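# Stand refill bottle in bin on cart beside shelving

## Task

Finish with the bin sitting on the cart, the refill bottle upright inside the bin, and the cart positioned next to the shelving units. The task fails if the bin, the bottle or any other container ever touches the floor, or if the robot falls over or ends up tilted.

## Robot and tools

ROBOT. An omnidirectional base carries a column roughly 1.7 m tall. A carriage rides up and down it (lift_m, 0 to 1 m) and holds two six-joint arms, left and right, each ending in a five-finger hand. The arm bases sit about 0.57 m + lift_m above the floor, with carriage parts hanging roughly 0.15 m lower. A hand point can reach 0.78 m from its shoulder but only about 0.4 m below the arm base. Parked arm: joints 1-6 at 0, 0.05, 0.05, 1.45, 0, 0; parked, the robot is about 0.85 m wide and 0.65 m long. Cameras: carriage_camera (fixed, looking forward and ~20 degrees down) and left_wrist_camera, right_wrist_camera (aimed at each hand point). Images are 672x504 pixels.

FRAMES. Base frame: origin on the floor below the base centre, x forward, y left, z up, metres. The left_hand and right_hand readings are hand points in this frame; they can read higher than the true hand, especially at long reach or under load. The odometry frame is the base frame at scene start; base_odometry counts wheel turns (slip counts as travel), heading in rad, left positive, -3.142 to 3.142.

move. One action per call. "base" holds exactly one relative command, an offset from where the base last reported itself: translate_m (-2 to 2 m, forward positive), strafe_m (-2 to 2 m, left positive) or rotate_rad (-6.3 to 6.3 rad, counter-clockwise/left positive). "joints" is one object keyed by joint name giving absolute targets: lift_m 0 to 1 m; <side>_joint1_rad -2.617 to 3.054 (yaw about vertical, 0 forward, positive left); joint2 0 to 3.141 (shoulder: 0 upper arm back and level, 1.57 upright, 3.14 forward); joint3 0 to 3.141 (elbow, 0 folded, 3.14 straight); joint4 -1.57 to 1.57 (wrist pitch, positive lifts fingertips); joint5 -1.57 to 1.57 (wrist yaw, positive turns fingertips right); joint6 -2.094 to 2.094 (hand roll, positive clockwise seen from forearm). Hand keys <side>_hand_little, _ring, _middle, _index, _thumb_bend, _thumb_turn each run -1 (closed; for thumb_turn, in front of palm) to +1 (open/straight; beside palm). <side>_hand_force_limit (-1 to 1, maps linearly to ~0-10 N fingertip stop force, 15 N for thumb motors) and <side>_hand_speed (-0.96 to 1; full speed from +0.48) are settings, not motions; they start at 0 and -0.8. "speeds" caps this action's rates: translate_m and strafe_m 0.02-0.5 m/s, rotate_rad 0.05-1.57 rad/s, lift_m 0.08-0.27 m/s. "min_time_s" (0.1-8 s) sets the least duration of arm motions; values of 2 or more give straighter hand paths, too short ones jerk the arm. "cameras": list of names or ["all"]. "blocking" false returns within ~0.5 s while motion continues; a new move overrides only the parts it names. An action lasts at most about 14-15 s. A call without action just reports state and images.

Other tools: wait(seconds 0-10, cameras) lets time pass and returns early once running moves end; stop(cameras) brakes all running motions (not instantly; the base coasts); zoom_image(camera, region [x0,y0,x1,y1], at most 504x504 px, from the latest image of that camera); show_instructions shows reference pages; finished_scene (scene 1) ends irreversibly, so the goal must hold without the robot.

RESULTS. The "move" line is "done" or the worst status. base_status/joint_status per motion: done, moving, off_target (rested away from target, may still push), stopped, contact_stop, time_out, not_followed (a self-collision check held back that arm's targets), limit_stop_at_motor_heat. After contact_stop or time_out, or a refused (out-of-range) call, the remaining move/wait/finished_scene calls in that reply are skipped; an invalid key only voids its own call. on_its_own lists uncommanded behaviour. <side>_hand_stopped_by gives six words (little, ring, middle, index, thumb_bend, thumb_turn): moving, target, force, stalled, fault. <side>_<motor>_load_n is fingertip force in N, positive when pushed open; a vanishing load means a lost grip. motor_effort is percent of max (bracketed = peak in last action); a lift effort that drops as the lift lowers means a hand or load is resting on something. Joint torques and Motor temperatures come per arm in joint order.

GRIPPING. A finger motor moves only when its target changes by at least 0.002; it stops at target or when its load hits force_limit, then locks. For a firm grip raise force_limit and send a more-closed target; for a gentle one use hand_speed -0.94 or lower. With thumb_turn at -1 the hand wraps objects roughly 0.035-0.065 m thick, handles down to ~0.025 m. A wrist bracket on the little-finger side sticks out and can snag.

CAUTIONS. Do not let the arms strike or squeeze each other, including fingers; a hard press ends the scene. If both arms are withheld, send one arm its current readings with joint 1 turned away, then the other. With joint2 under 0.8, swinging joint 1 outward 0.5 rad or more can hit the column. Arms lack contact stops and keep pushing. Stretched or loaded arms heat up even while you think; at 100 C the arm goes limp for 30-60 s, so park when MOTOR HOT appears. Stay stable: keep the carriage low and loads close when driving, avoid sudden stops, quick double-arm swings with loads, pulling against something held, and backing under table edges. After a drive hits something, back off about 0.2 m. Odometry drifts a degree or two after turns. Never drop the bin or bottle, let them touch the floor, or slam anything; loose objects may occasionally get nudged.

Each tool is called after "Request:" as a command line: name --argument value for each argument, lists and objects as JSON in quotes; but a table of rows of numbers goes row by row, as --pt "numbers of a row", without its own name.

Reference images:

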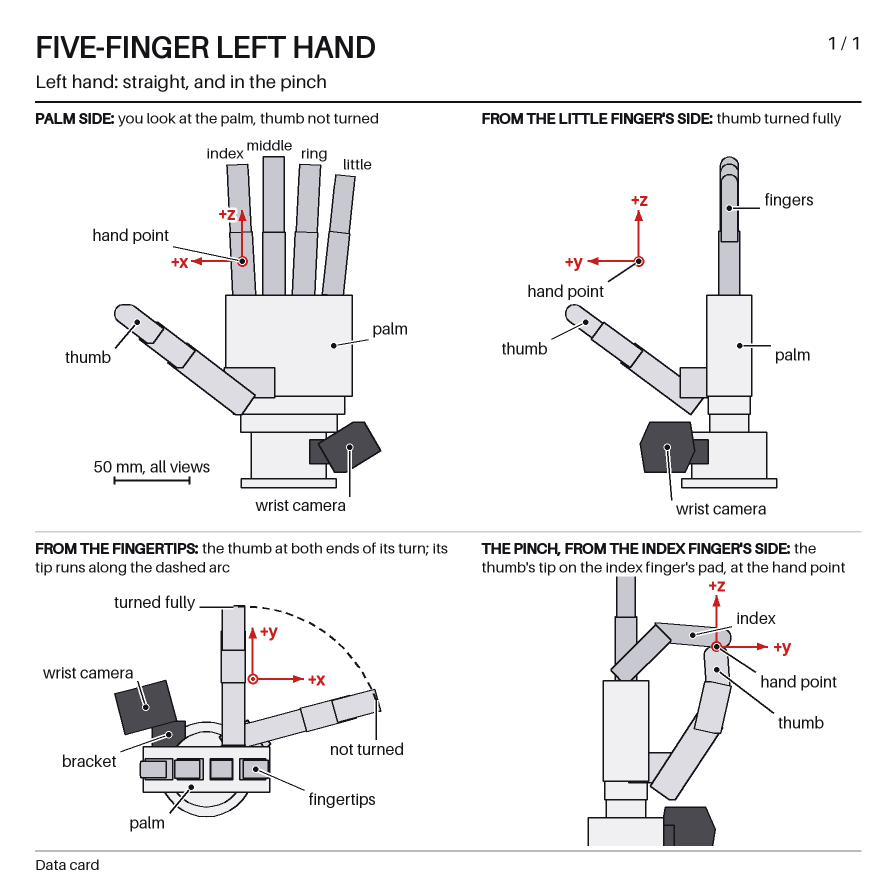

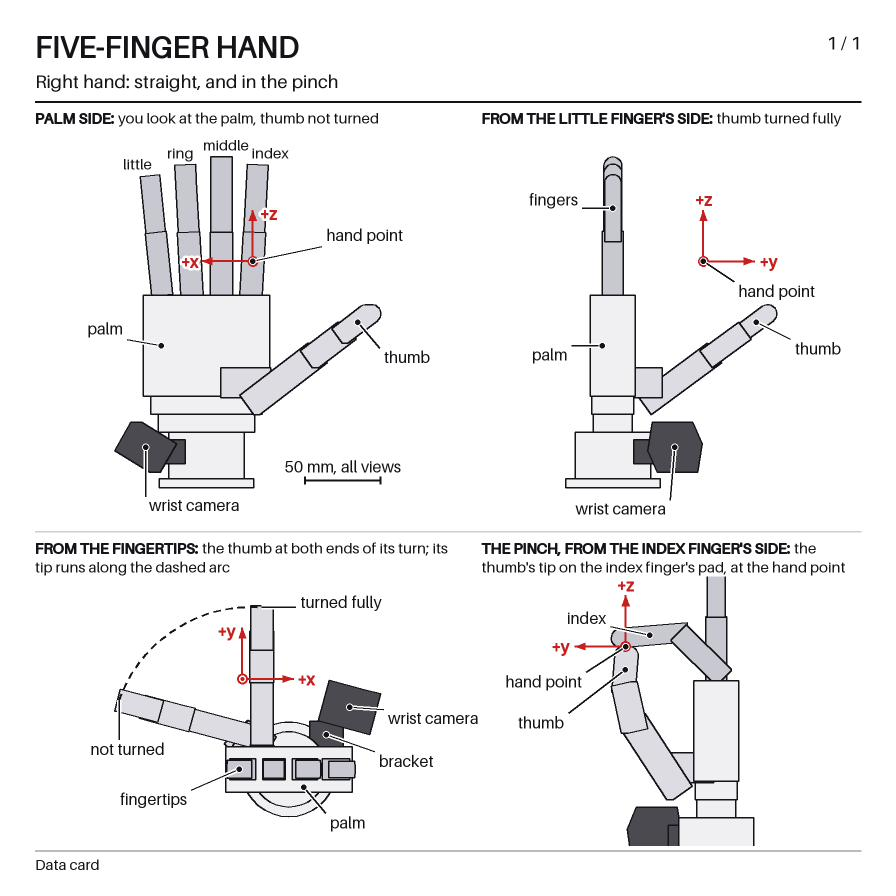

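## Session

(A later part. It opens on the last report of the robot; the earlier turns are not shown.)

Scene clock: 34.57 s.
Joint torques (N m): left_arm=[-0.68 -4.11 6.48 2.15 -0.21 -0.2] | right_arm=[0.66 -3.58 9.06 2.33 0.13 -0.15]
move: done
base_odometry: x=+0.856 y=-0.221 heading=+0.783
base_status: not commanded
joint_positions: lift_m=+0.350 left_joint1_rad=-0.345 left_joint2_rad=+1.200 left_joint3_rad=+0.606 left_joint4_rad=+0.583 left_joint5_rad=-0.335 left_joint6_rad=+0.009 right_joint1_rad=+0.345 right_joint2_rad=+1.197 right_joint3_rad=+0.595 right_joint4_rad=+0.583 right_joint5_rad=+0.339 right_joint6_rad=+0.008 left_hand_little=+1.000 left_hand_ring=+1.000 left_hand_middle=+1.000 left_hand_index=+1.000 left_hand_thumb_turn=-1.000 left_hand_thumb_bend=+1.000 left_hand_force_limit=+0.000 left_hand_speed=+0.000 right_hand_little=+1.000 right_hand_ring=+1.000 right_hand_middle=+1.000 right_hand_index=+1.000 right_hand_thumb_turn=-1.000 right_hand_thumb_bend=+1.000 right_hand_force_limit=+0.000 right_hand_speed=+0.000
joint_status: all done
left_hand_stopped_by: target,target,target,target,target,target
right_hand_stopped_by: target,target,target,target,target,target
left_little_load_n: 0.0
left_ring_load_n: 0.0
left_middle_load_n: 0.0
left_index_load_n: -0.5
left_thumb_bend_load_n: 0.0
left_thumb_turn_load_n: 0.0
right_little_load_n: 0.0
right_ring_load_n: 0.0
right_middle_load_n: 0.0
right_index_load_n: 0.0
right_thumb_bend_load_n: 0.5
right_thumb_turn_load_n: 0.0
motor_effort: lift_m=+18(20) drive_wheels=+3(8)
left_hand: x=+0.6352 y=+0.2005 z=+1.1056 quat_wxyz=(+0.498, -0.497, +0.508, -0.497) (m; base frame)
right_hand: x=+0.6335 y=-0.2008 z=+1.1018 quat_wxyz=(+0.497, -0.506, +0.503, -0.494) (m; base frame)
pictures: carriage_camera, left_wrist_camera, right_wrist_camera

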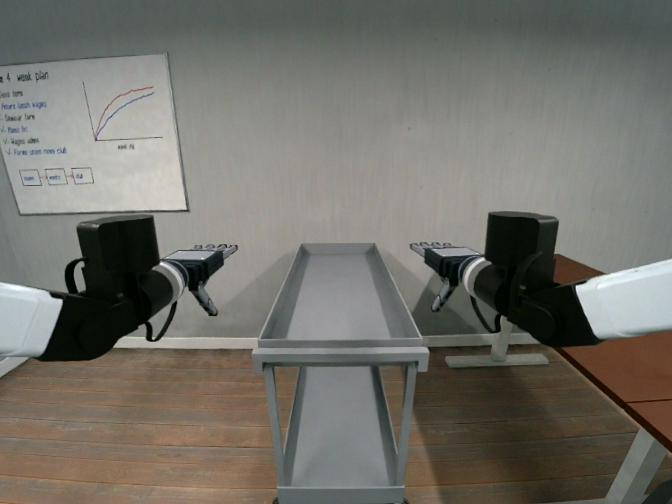

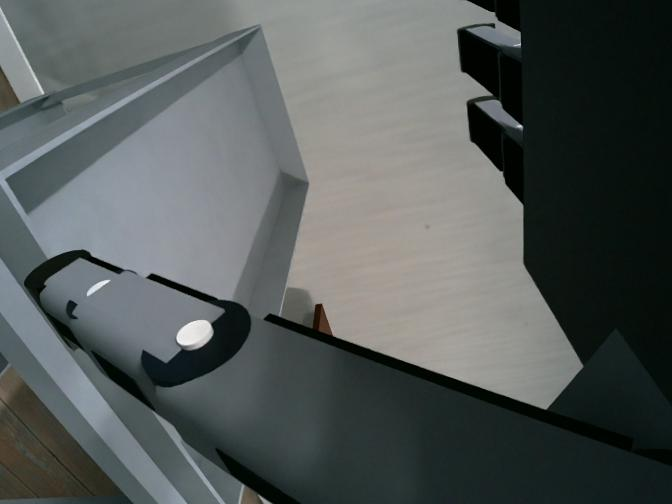

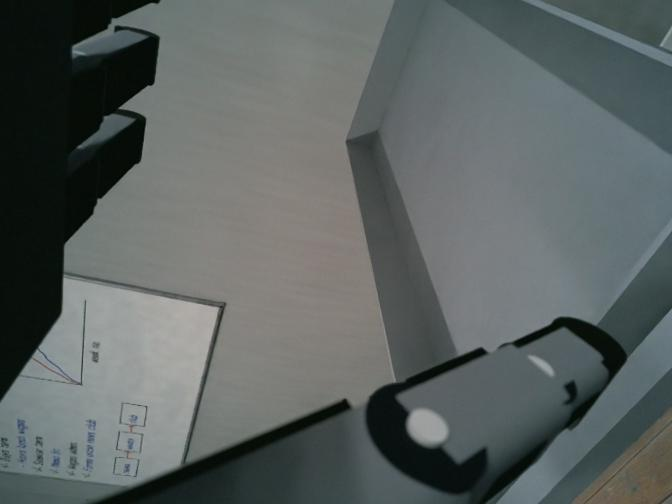

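Request:
move --joints '{"left_joint6_rad": 1.57}' --cameras '["left_wrist_camera", "carriage_camera"]'

Scene clock: 36.73 s.
Joint torques (N m): left_arm=[-0.65 -4.22 6.42 2.13 -0.18 0.06] | right_arm=[0.65 -3.6 9.02 2.32 0.15 -0.14]
move: done
base_odometry: x=+0.856 y=-0.221 heading=+0.783
base_status: not commanded
joint_positions: lift_m=+0.350 left_joint1_rad=-0.345 left_joint2_rad=+1.200 left_joint3_rad=+0.606 left_joint4_rad=+0.583 left_joint5_rad=-0.335 left_joint6_rad=+1.557 right_joint1_rad=+0.345 right_joint2_rad=+1.197 right_joint3_rad=+0.595 right_joint4_rad=+0.584 right_joint5_rad=+0.339 right_joint6_rad=+0.008 left_hand_little=+1.000 left_hand_ring=+1.000 left_hand_middle=+1.000 left_hand_index=+1.000 left_hand_thumb_turn=-1.000 left_hand_thumb_bend=+1.000 left_hand_force_limit=+0.000 left_hand_speed=+0.000 right_hand_little=+1.000 right_hand_ring=+1.000 right_hand_middle=+1.000 right_hand_index=+1.000 right_hand_thumb_turn=-1.000 right_hand_thumb_bend=+1.000 right_hand_force_limit=+0.000 right_hand_speed=+0.000
joint_status: all done
left_hand_stopped_by: target,target,target,target,target,target
right_hand_stopped_by: target,target,target,target,target,target
left_little_load_n: 0.0
left_ring_load_n: 0.0
left_middle_load_n: 0.0
left_index_load_n: 0.0
left_thumb_bend_load_n: 0.0
left_thumb_turn_load_n: 0.5
right_little_load_n: 0.0
right_ring_load_n: 0.0
right_middle_load_n: 0.0
right_index_load_n: 0.0
right_thumb_bend_load_n: 0.0
right_thumb_turn_load_n: 0.0
motor_effort: lift_m=+19(19) drive_wheels=+4(9)
left_hand: x=+0.6364 y=+0.2906 z=+1.1348 quat_wxyz=(+0.703, +0.000, +0.711, -0.007) (m; base frame)
right_hand: x=+0.6336 y=-0.2008 z=+1.1019 quat_wxyz=(+0.497, -0.506, +0.503, -0.494) (m; base frame)
pictures: carriage_camera, left_wrist_camera

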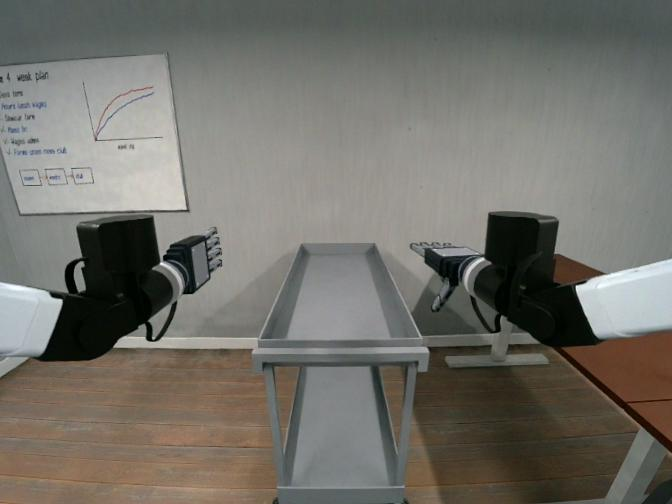

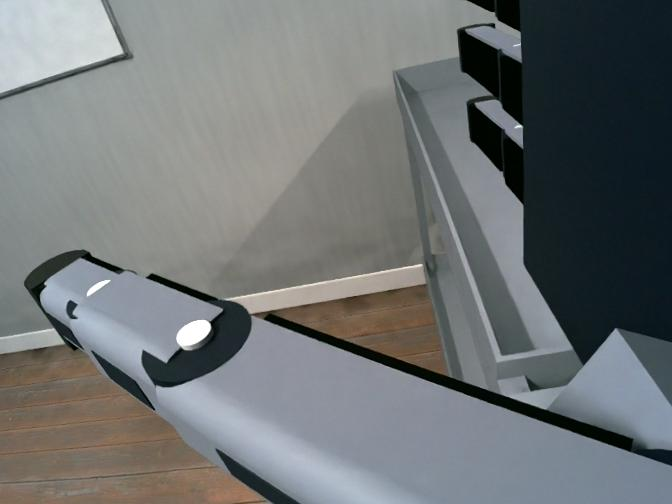

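Request:
zoom_image --camera "left_wrist_camera" --region '[430, 320, 640, 450]'

Request:
move --joints '{"left_joint1_rad": -0.7}' --cameras '["left_wrist_camera", "carriage_camera"]'

Scaled by 2.400 from the camera's 672x504 image, which has a finer 960x720 frame.

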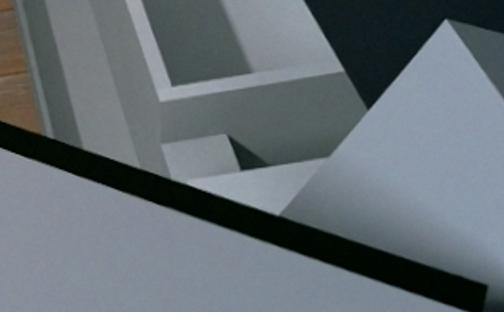

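Scene clock: 37.93 s.
Joint torques (N m): left_arm=[-0.73 -4.08 6.3 2.11 -0.13 0.05] | right_arm=[0.66 -3.63 9.05 2.32 0.15 -0.14]
move: done
base_odometry: x=+0.856 y=-0.221 heading=+0.783
base_status: not commanded
joint_positions: lift_m=+0.350 left_joint1_rad=-0.695 left_joint2_rad=+1.200 left_joint3_rad=+0.606 left_joint4_rad=+0.583 left_joint5_rad=-0.345 left_joint6_rad=+1.559 right_joint1_rad=+0.345 right_joint2_rad=+1.197 right_joint3_rad=+0.595 right_joint4_rad=+0.584 right_joint5_rad=+0.339 right_joint6_rad=+0.008 left_hand_little=+1.000 left_hand_ring=+1.000 left_hand_middle=+1.000 left_hand_index=+1.000 left_hand_thumb_turn=-1.000 left_hand_thumb_bend=+1.000 left_hand_force_limit=+0.000 left_hand_speed=+0.000 right_hand_little=+1.000 right_hand_ring=+1.000 right_hand_middle=+1.000 right_hand_index=+1.000 right_hand_thumb_turn=-1.000 right_hand_thumb_bend=+1.000 right_hand_force_limit=+0.000 right_hand_speed=+0.000
joint_status: all done
left_hand_stopped_by: target,target,target,target,target,target
right_hand_stopped_by: target,target,target,target,target,target
left_little_load_n: 0.0
left_ring_load_n: 0.0
left_middle_load_n: 0.0
left_index_load_n: 0.0
left_thumb_bend_load_n: 0.0
left_thumb_turn_load_n: 0.0
right_little_load_n: 0.0
right_ring_load_n: 0.0
right_middle_load_n: 0.0
right_index_load_n: 0.0
right_thumb_bend_load_n: 0.0
right_thumb_turn_load_n: 0.0
motor_effort: lift_m=+19(19) drive_wheels=+2(7)
left_hand: x=+0.6040 y=+0.1513 z=+1.1350 quat_wxyz=(+0.692, +0.121, +0.700, -0.125) (m; base frame)
right_hand: x=+0.6336 y=-0.2009 z=+1.1021 quat_wxyz=(+0.498, -0.505, +0.503, -0.494) (m; base frame)
pictures: carriage_camera, left_wrist_camera

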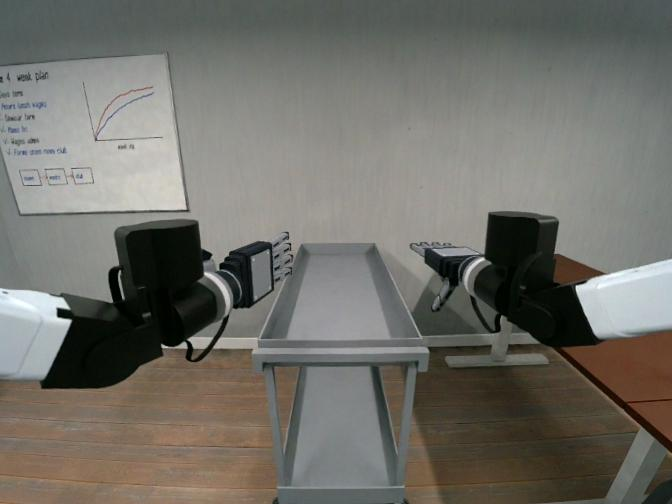

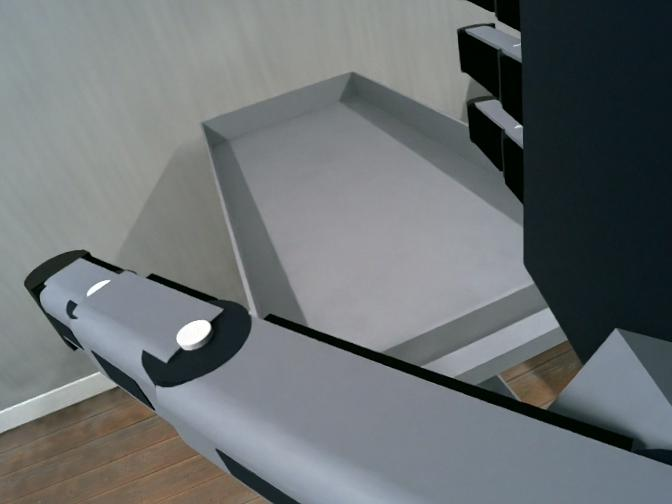

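Request:
zoom_image --camera "left_wrist_camera" --region '[400, 280, 620, 420]'

Scaled by 2.291 from the camera's 672x504 image, which has a finer 960x720 frame.

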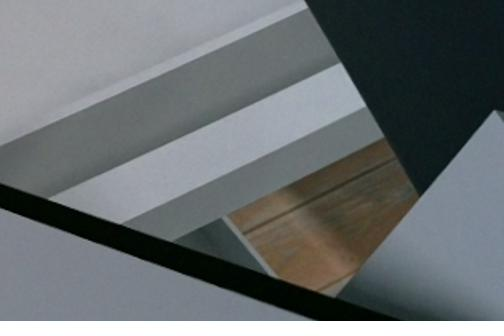

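Request:
move --joints '{"lift_m": 0.9, "left_joint1_rad": -0.3}' --cameras '["carriage_camera"]'

Request:
zoom_image --camera "carriage_camera" --region '[240, 340, 440, 504]'

Scene clock: 41.10 s.
Joint torques (N m): left_arm=[0.27 -4.25 6.45 1.97 -0.07 0.01] | right_arm=[0.65 -3.59 9.03 2.16 0.14 -0.15]
Motor temperatures (°C): left_arm=[32 40 45 37 35 31] | right_arm=[28 41 46 37 29 29]
move: done
base_odometry: x=+0.856 y=-0.221 heading=+0.783
base_status: not commanded
joint_positions: lift_m=+0.900 left_joint1_rad=-0.305 left_joint2_rad=+1.200 left_joint3_rad=+0.606 left_joint4_rad=+0.598 left_joint5_rad=-0.347 left_joint6_rad=+1.559 right_joint1_rad=+0.345 right_joint2_rad=+1.197 right_joint3_rad=+0.595 right_joint4_rad=+0.598 right_joint5_rad=+0.340 right_joint6_rad=+0.008 left_hand_little=+1.000 left_hand_ring=+1.000 left_hand_middle=+1.000 left_hand_index=+1.000 left_hand_thumb_turn=-1.000 left_hand_thumb_bend=+1.000 left_hand_force_limit=+0.000 left_hand_speed=+0.000 right_hand_little=+1.000 right_hand_ring=+1.000 right_hand_middle=+1.000 right_hand_index=+1.000 right_hand_thumb_turn=-1.000 right_hand_thumb_bend=+1.000 right_hand_force_limit=+0.000 right_hand_speed=+0.000
joint_status: all done
left_hand_stopped_by: target,target,target,target,target,target
right_hand_stopped_by: target,target,target,target,target,target
left_little_load_n: 0.0
left_ring_load_n: 0.0
left_middle_load_n: 0.0
left_index_load_n: 0.0
left_thumb_bend_load_n: 0.0
left_thumb_turn_load_n: 0.5
right_little_load_n: 0.0
right_ring_load_n: -0.5
right_middle_load_n: 0.0
right_index_load_n: 0.0
right_thumb_bend_load_n: 0.0
right_thumb_turn_load_n: 0.0
motor_effort: lift_m=+20(25) drive_wheels=+5(8)
left_hand: x=+0.6366 y=+0.3092 z=+1.6883 quat_wxyz=(+0.708, -0.019, +0.705, +0.010) (m; base frame)
right_hand: x=+0.6344 y=-0.2007 z=+1.6554 quat_wxyz=(+0.502, -0.501, +0.501, -0.496) (m; base frame)
pictures: carriage_camera

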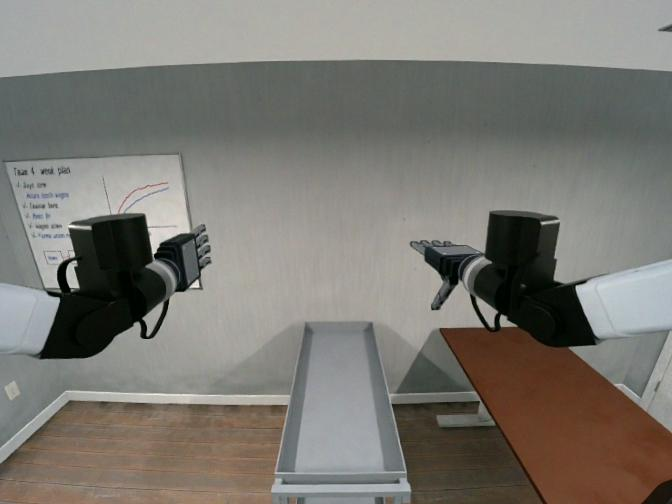

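Scaled by 2.520 from the camera's 672x504 image, which has a finer 960x720 frame.

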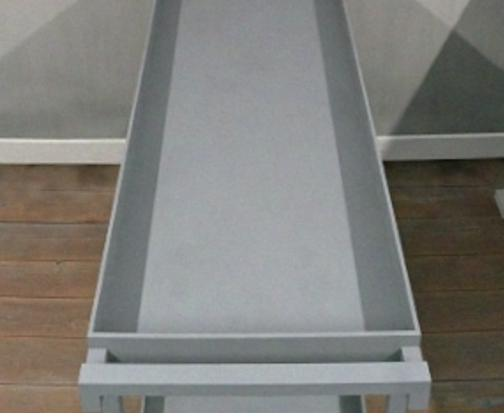

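Request:
zoom_image --camera "carriage_camera" --region '[390, 220, 510, 320]'

Scaled by 4.200 from the camera's 672x504 image, which has a finer 960x720 frame.

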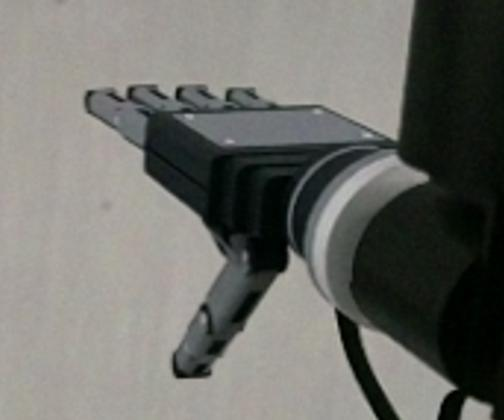

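Request:
move --base '{"translate_m": -0.2}' --joints '{"lift_m": 0.3, "left_joint1_rad": -0.675, "left_joint2_rad": 1.606, "left_joint3_rad": 0.806, "left_joint4_rad": 0.8, "left_joint5_rad": -0.675, "left_joint6_rad": 0, "right_joint1_rad": 0.597, "right_joint2_rad": 1.606, "right_joint3_rad": 0.806, "right_joint4_rad": 0.8, "right_joint5_rad": 0.597, "right_joint6_rad": 0, "left_hand_index": 0.05, "left_hand_middle": 0.05, "left_hand_ring": 0.05, "left_hand_little": 0.05, "right_hand_index": 0.05, "right_hand_middle": 0.05, "right_hand_ring": 0.05, "right_hand_little": 0.05}' --cameras '["all"]'

Scene clock: 47.10 s.
Joint torques (N m): left_arm=[-0.54 -7.01 8.42 1.97 -0.19 -0.23] | right_arm=[0.36 -6.32 10.18 2.19 0.15 -0.14]
move: done
base_odometry: x=+0.714 y=-0.362 heading=+0.783
base_status: done
joint_positions: lift_m=+0.300 left_joint1_rad=-0.671 left_joint2_rad=+1.604 left_joint3_rad=+0.780 left_joint4_rad=+0.785 left_joint5_rad=-0.661 left_joint6_rad=+0.010 right_joint1_rad=+0.595 right_joint2_rad=+1.602 right_joint3_rad=+0.782 right_joint4_rad=+0.787 right_joint5_rad=+0.587 right_joint6_rad=+0.008 left_hand_little=+0.050 left_hand_ring=+0.050 left_hand_middle=+0.050 left_hand_index=+0.050 left_hand_thumb_turn=-1.000 left_hand_thumb_bend=+1.000 left_hand_force_limit=+0.000 left_hand_speed=+0.000 right_hand_little=+0.050 right_hand_ring=+0.050 right_hand_middle=+0.050 right_hand_index=+0.050 right_hand_thumb_turn=-1.000 right_hand_thumb_bend=+1.000 right_hand_force_limit=+0.000 right_hand_speed=+0.000
joint_status: all done
left_hand_stopped_by: target,target,target,target,target,target
right_hand_stopped_by: target,target,target,target,target,target
left_little_load_n: 0.0
left_ring_load_n: 0.0
left_middle_load_n: 0.0
left_index_load_n: 0.0
left_thumb_bend_load_n: 0.0
left_thumb_turn_load_n: 0.0
right_little_load_n: 0.0
right_ring_load_n: 0.0
right_middle_load_n: 0.0
right_index_load_n: 0.0
right_thumb_bend_load_n: 0.0
right_thumb_turn_load_n: 0.0
motor_effort: lift_m=+18(19) drive_wheels=+2(13)
left_hand: x=+0.6580 y=+0.0866 z=+1.0153 quat_wxyz=(+0.498, -0.496, +0.519, -0.486) (m; base frame)
right_hand: x=+0.6724 y=-0.1046 z=+1.0178 quat_wxyz=(+0.492, -0.512, +0.502, -0.494) (m; base frame)
pictures: carriage_camera, left_wrist_camera, right_wrist_camera

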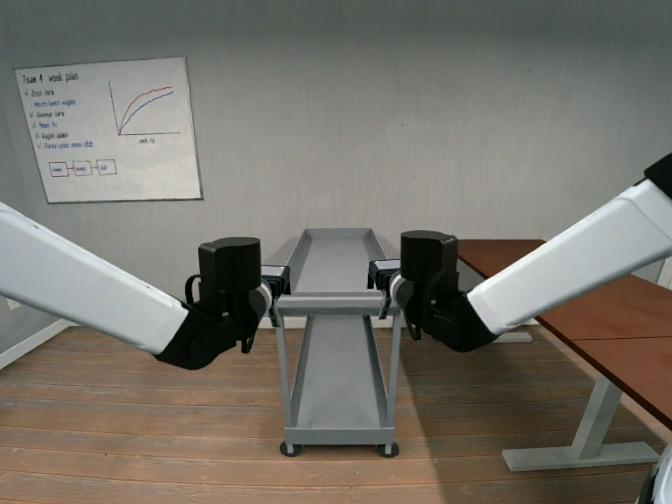

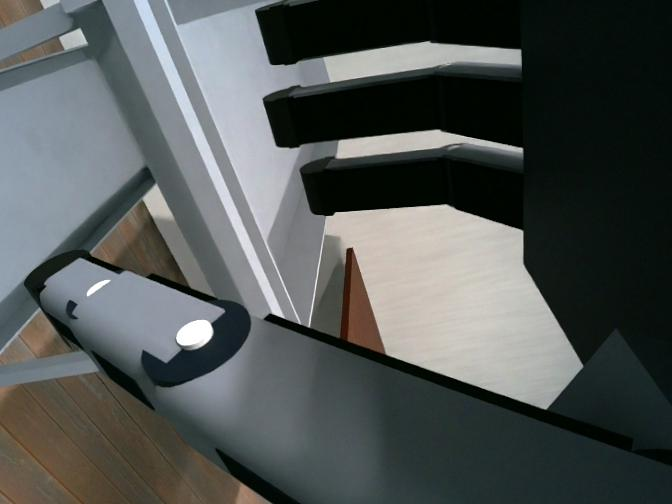

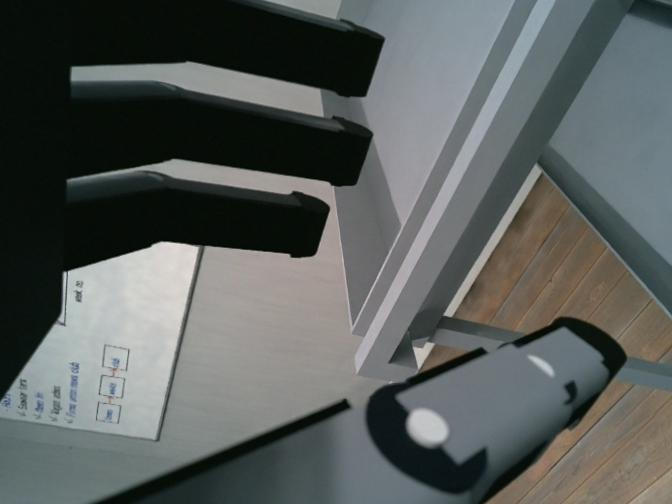

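Request:
zoom_image --camera "left_wrist_camera" --region '[50, 0, 350, 330]'

Request:
zoom_image --camera "carriage_camera" --region '[180, 220, 480, 360]'

Scaled by 1.527 from the camera's 672x504 image, which has a finer 960x720 frame.

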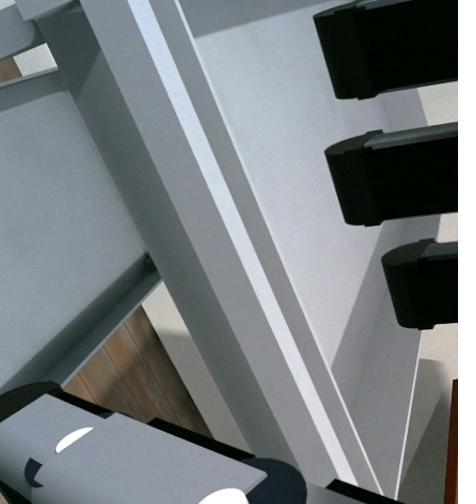

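Scaled by 1.680 from the camera's 672x504 image, which has a finer 960x720 frame.

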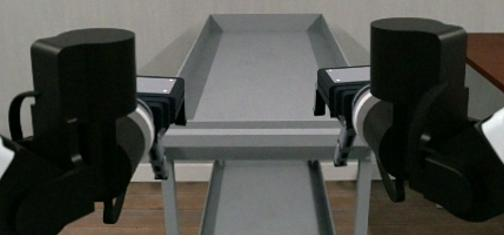

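Request:
move --base '{"translate_m": 0.09}' --speeds '{"translate_m": 0.15}' --joints '{"lift_m": 0.26, "left_joint1_rad": -0.66, "left_joint5_rad": -0.67, "right_joint1_rad": 0.66, "right_joint5_rad": 0.67}' --cameras '["all"]'

Scene clock: 49.30 s.
Joint torques (N m): left_arm=[0.42 -7.2 7.73 1.89 -0.12 -0.22] | right_arm=[0.14 -6.54 9.32 2.11 0.15 -0.15]
move: done
base_odometry: x=+0.778 y=-0.299 heading=+0.783
base_status: done
joint_positions: lift_m=+0.260 left_joint1_rad=-0.667 left_joint2_rad=+1.605 left_joint3_rad=+0.789 left_joint4_rad=+0.796 left_joint5_rad=-0.661 left_joint6_rad=+0.010 right_joint1_rad=+0.661 right_joint2_rad=+1.604 right_joint3_rad=+0.790 right_joint4_rad=+0.791 right_joint5_rad=+0.660 right_joint6_rad=+0.008 left_hand_little=+0.050 left_hand_ring=+0.050 left_hand_middle=+0.050 left_hand_index=+0.050 left_hand_thumb_turn=-1.000 left_hand_thumb_bend=+1.000 left_hand_force_limit=+0.000 left_hand_speed=+0.000 right_hand_little=+0.050 right_hand_ring=+0.050 right_hand_middle=+0.050 right_hand_index=+0.050 right_hand_thumb_turn=-1.000 right_hand_thumb_bend=+1.000 right_hand_force_limit=+0.000 right_hand_speed=+0.000
joint_status: all done
left_hand_stopped_by: target,target,target,target,target,target
right_hand_stopped_by: target,target,target,target,target,target
left_little_load_n: 0.0
left_ring_load_n: 0.0
left_middle_load_n: 0.0
left_index_load_n: 0.0
left_thumb_bend_load_n: 0.5
left_thumb_turn_load_n: 0.0
right_little_load_n: 0.0
right_ring_load_n: 0.0
right_middle_load_n: 0.0
right_index_load_n: 0.0
right_thumb_bend_load_n: 0.0
right_thumb_turn_load_n: 0.0
motor_effort: lift_m=+19(20) drive_wheels=-6(10)
left_hand: x=+0.6610 y=+0.0868 z=+0.9812 quat_wxyz=(+0.500, -0.497, +0.511, -0.492) (m; base frame)
right_hand: x=+0.6624 y=-0.0882 z=+0.9821 quat_wxyz=(+0.494, -0.506, +0.503, -0.497) (m; base frame)
pictures: carriage_camera, left_wrist_camera, right_wrist_camera

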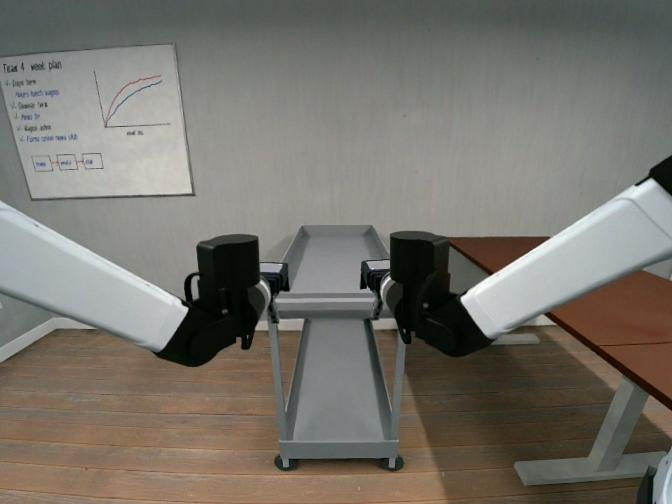

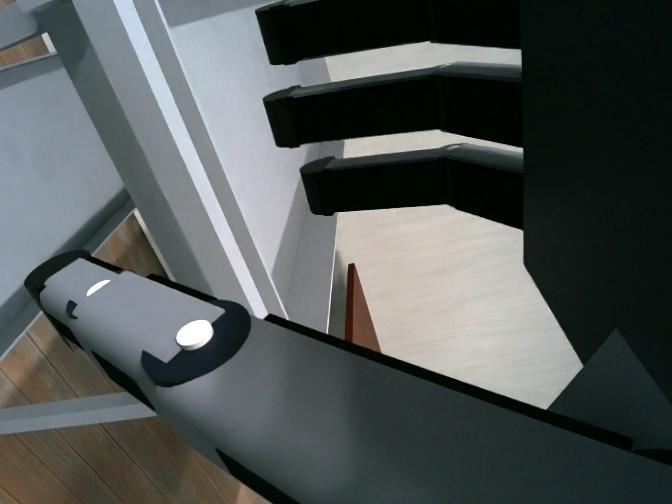

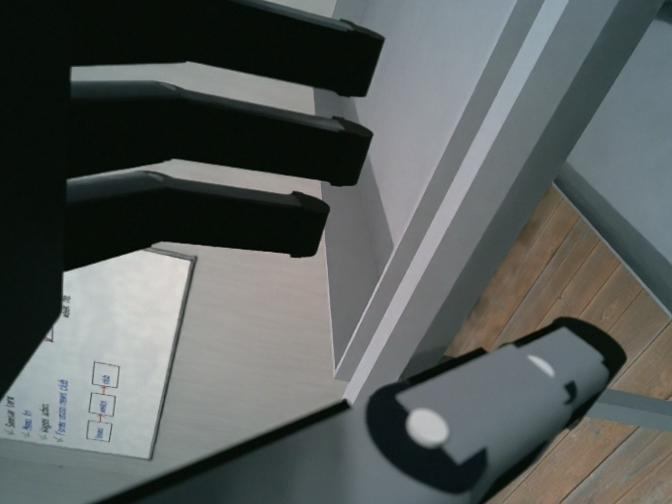

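Request:
zoom_image --camera "carriage_camera" --region '[240, 250, 420, 350]'

Request:
zoom_image --camera "right_wrist_camera" --region '[280, 150, 560, 430]'

Scaled by 2.800 from the camera's 672x504 image, which has a finer 960x720 frame.

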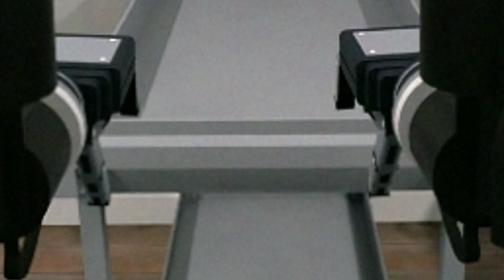

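Scaled by 1.800 from the camera's 672x504 image, which has a finer 960x720 frame.

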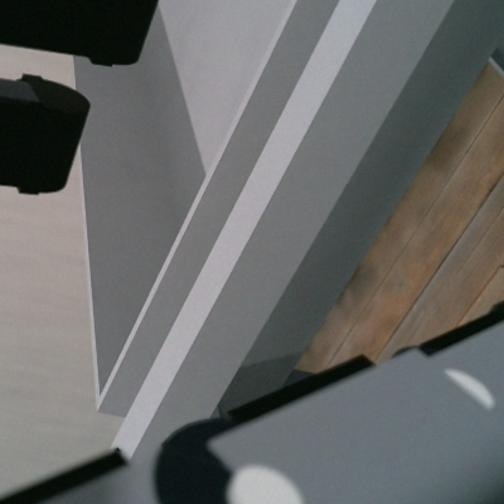

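Request:
move --base '{"translate_m": 0.06}' --speeds '{"translate_m": 0.15}' --cameras '["all"]'

Request:
zoom_image --camera "carriage_camera" --region '[240, 250, 420, 350]'

Scene clock: 53.43 s.
Joint torques (N m): left_arm=[0.18 -7.21 7.68 1.87 -0.14 -0.21] | right_arm=[0.25 -6.46 9.31 2.09 0.11 -0.14]
move: done
base_odometry: x=+0.821 y=-0.257 heading=+0.782
base_status: done
joint_positions: lift_m=+0.260 left_joint1_rad=-0.665 left_joint2_rad=+1.605 left_joint3_rad=+0.789 left_joint4_rad=+0.796 left_joint5_rad=-0.661 left_joint6_rad=+0.010 right_joint1_rad=+0.660 right_joint2_rad=+1.604 right_joint3_rad=+0.790 right_joint4_rad=+0.791 right_joint5_rad=+0.663 right_joint6_rad=+0.008 left_hand_little=+0.050 left_hand_ring=+0.050 left_hand_middle=+0.050 left_hand_index=+0.050 left_hand_thumb_turn=-1.000 left_hand_thumb_bend=+1.000 left_hand_force_limit=+0.000 left_hand_speed=+0.000 right_hand_little=+0.050 right_hand_ring=+0.050 right_hand_middle=+0.050 right_hand_index=+0.050 right_hand_thumb_turn=-1.000 right_hand_thumb_bend=+1.000 right_hand_force_limit=+0.000 right_hand_speed=+0.000
joint_status: not commanded
left_hand_stopped_by: target,target,target,target,target,target
right_hand_stopped_by: target,target,target,target,target,target
left_little_load_n: 0.0
left_ring_load_n: 0.0
left_middle_load_n: 0.0
left_index_load_n: 0.0
left_thumb_bend_load_n: 0.0
left_thumb_turn_load_n: 0.0
right_little_load_n: 0.0
right_ring_load_n: 0.0
right_middle_load_n: 0.0
right_index_load_n: 0.0
right_thumb_bend_load_n: 0.0
right_thumb_turn_load_n: 0.0
motor_effort: lift_m=+19(19) drive_wheels=-1(11)
left_hand: x=+0.6615 y=+0.0876 z=+0.9812 quat_wxyz=(+0.501, -0.497, +0.511, -0.491) (m; base frame)
right_hand: x=+0.6626 y=-0.0890 z=+0.9821 quat_wxyz=(+0.494, -0.505, +0.504, -0.498) (m; base frame)
pictures: carriage_camera, left_wrist_camera, right_wrist_camera

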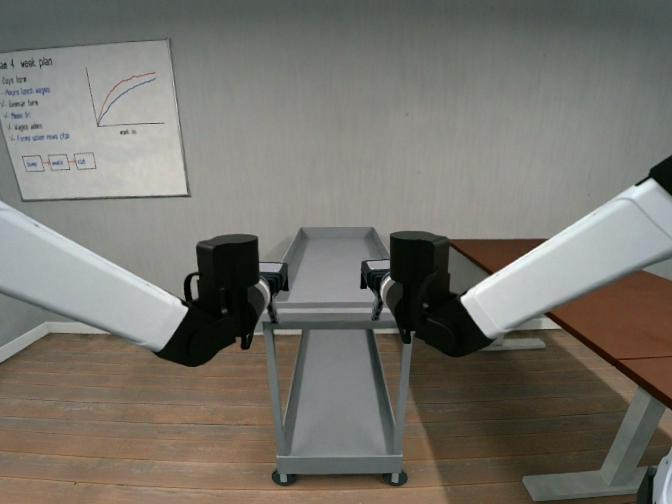

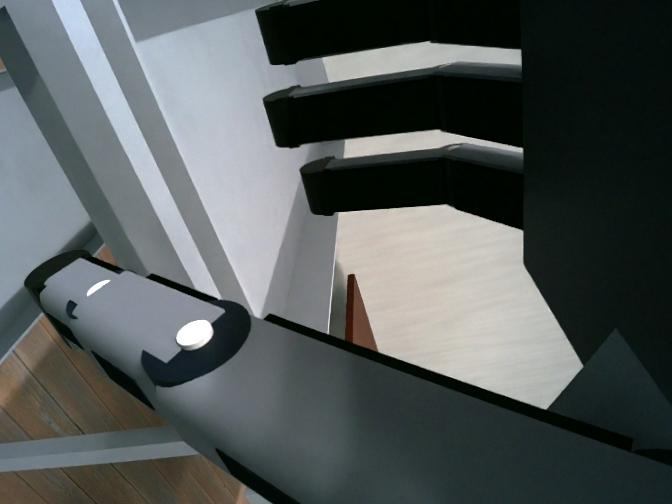

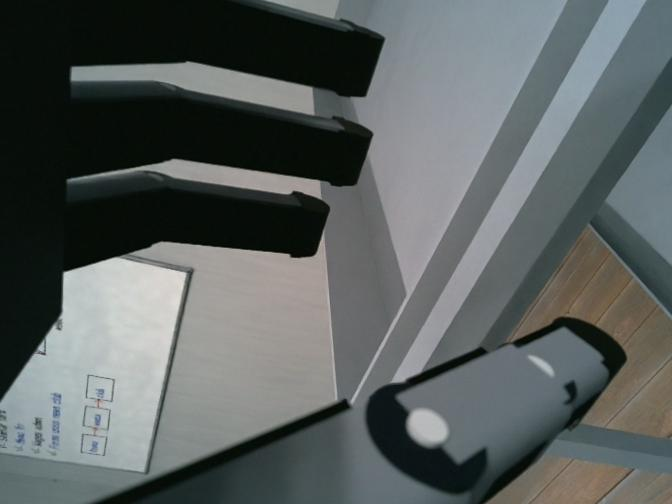

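Scaled by 2.800 from the camera's 672x504 image, which has a finer 960x720 frame.

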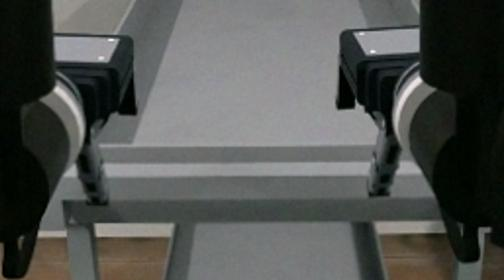

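Request:
move --base '{"translate_m": 0.12}' --speeds '{"translate_m": 0.15}' --joints '{"lift_m": 0.2}' --cameras '["all"]'

Request:
zoom_image --camera "carriage_camera" --region '[240, 250, 420, 350]'

Scene clock: 55.87 s.
Joint torques (N m): left_arm=[0.14 -7.19 7.64 1.85 -0.12 -0.23] | right_arm=[0.21 -6.5 9.28 2.1 0.11 -0.14]
move: done
base_odometry: x=+0.906 y=-0.172 heading=+0.782
base_status: done
joint_positions: lift_m=+0.200 left_joint1_rad=-0.664 left_joint2_rad=+1.605 left_joint3_rad=+0.789 left_joint4_rad=+0.799 left_joint5_rad=-0.661 left_joint6_rad=+0.010 right_joint1_rad=+0.660 right_joint2_rad=+1.604 right_joint3_rad=+0.791 right_joint4_rad=+0.793 right_joint5_rad=+0.664 right_joint6_rad=+0.008 left_hand_little=+0.050 left_hand_ring=+0.050 left_hand_middle=+0.050 left_hand_index=+0.050 left_hand_thumb_turn=-1.000 left_hand_thumb_bend=+1.000 left_hand_force_limit=+0.000 left_hand_speed=+0.000 right_hand_little=+0.050 right_hand_ring=+0.050 right_hand_middle=+0.050 right_hand_index=+0.050 right_hand_thumb_turn=-1.000 right_hand_thumb_bend=+1.000 right_hand_force_limit=+0.000 right_hand_speed=+0.000
joint_status: all done
left_hand_stopped_by: target,target,target,target,target,target
right_hand_stopped_by: target,target,target,target,target,target
left_little_load_n: 0.0
left_ring_load_n: 0.0
left_middle_load_n: 0.0
left_index_load_n: 0.0
left_thumb_bend_load_n: 0.0
left_thumb_turn_load_n: 0.0
right_little_load_n: 0.0
right_ring_load_n: 0.0
right_middle_load_n: 0.0
right_index_load_n: 0.0
right_thumb_bend_load_n: 0.0
right_thumb_turn_load_n: 0.0
motor_effort: lift_m=+19(19) drive_wheels=-4(15)
left_hand: x=+0.6619 y=+0.0877 z=+0.9220 quat_wxyz=(+0.501, -0.497, +0.510, -0.492) (m; base frame)
right_hand: x=+0.6629 y=-0.0894 z=+0.9225 quat_wxyz=(+0.494, -0.504, +0.504, -0.498) (m; base frame)
pictures: carriage_camera, left_wrist_camera, right_wrist_camera

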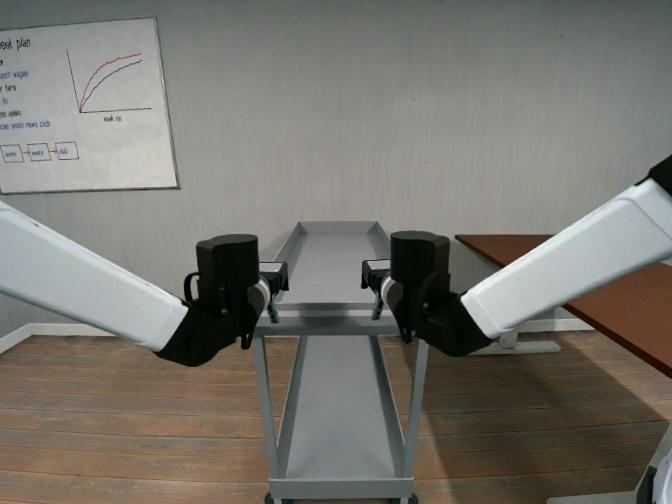

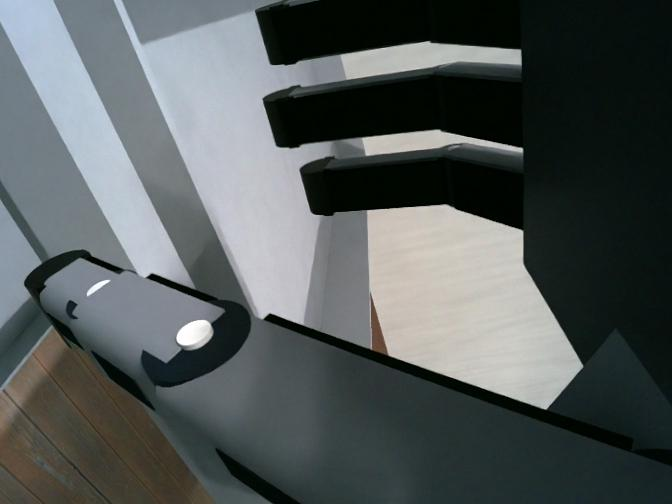

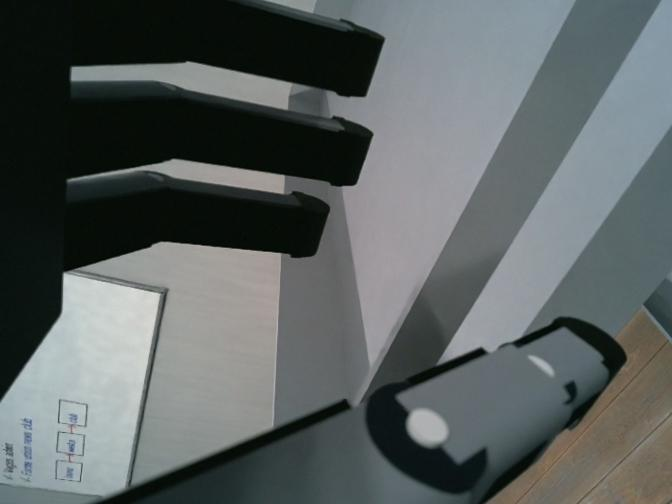

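Scaled by 2.800 from the camera's 672x504 image, which has a finer 960x720 frame.

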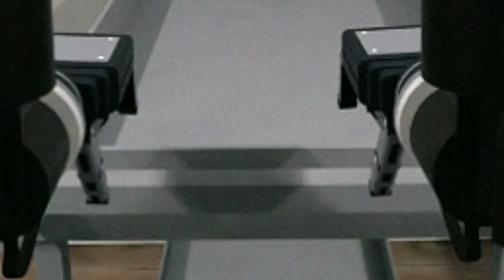

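Request:
move --base '{"translate_m": 0.018}' --speeds '{"translate_m": 0.05}' --joints '{"lift_m": 0.165}' --cameras '["all"]'

Request:
zoom_image --camera "carriage_camera" --region '[240, 250, 420, 350]'

Scene clock: 57.33 s.
Joint torques (N m): left_arm=[0.17 -7.13 7.65 1.83 -0.14 -0.22] | right_arm=[0.16 -6.48 9.24 2.07 0.11 -0.14]
move: done
base_odometry: x=+0.919 y=-0.160 heading=+0.781
base_status: done
joint_positions: lift_m=+0.165 left_joint1_rad=-0.664 left_joint2_rad=+1.606 left_joint3_rad=+0.789 left_joint4_rad=+0.800 left_joint5_rad=-0.661 left_joint6_rad=+0.010 right_joint1_rad=+0.661 right_joint2_rad=+1.604 right_joint3_rad=+0.791 right_joint4_rad=+0.793 right_joint5_rad=+0.665 right_joint6_rad=+0.008 left_hand_little=+0.050 left_hand_ring=+0.050 left_hand_middle=+0.050 left_hand_index=+0.050 left_hand_thumb_turn=-1.000 left_hand_thumb_bend=+1.000 left_hand_force_limit=+0.000 left_hand_speed=+0.000 right_hand_little=+0.050 right_hand_ring=+0.050 right_hand_middle=+0.050 right_hand_index=+0.050 right_hand_thumb_turn=-1.000 right_hand_thumb_bend=+1.000 right_hand_force_limit=+0.000 right_hand_speed=+0.000
joint_status: all done
left_hand_stopped_by: target,target,target,target,target,target
right_hand_stopped_by: target,target,target,target,target,target
left_little_load_n: 0.0
left_ring_load_n: 0.0
left_middle_load_n: 0.0
left_index_load_n: 0.0
left_thumb_bend_load_n: 0.5
left_thumb_turn_load_n: 0.0
right_little_load_n: 0.0
right_ring_load_n: 0.0
right_middle_load_n: 0.0
right_index_load_n: 0.0
right_thumb_bend_load_n: 0.0
right_thumb_turn_load_n: 0.0
motor_effort: lift_m=+18(19) drive_wheels=-3(11)
left_hand: x=+0.6620 y=+0.0876 z=+0.8873 quat_wxyz=(+0.501, -0.497, +0.509, -0.492) (m; base frame)
right_hand: x=+0.6627 y=-0.0890 z=+0.8876 quat_wxyz=(+0.494, -0.504, +0.504, -0.498) (m; base frame)
pictures: carriage_camera, left_wrist_camera, right_wrist_camera

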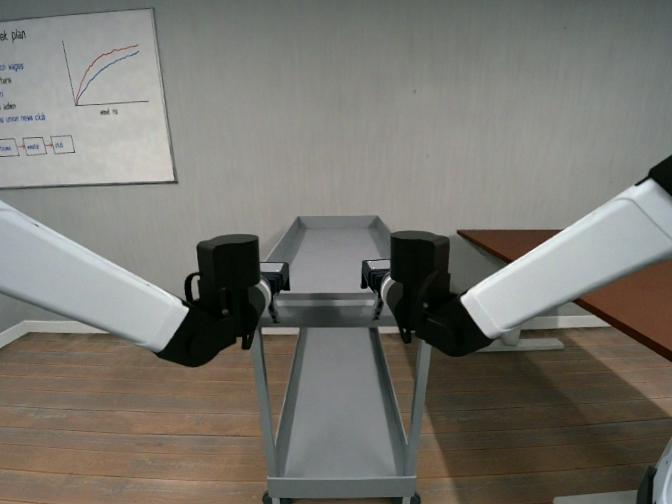

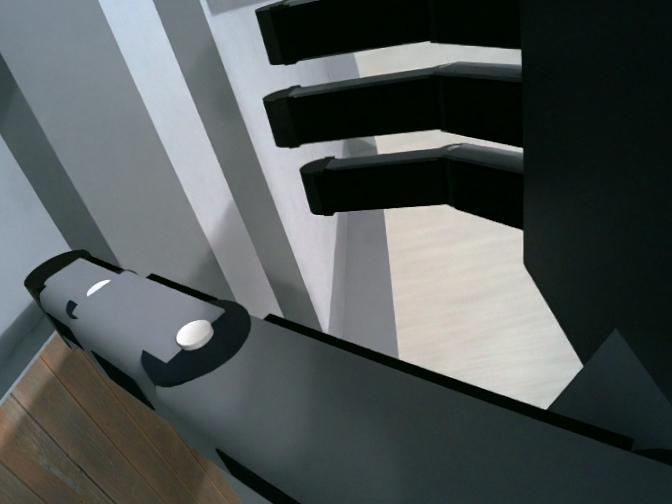

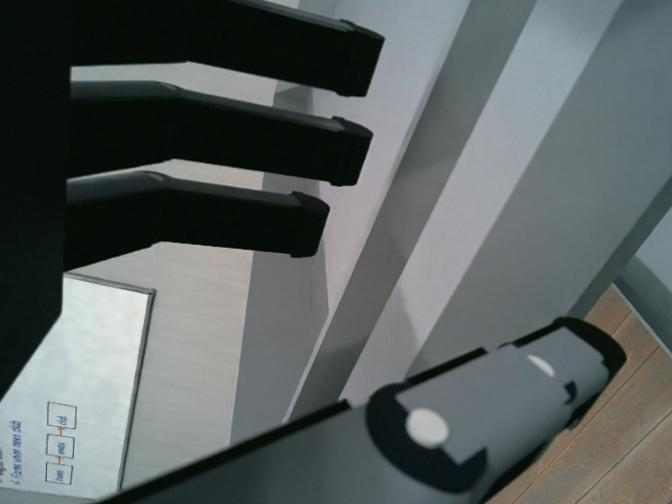

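Scaled by 2.800 from the camera's 672x504 image, which has a finer 960x720 frame.

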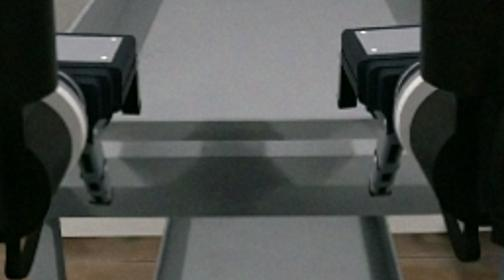

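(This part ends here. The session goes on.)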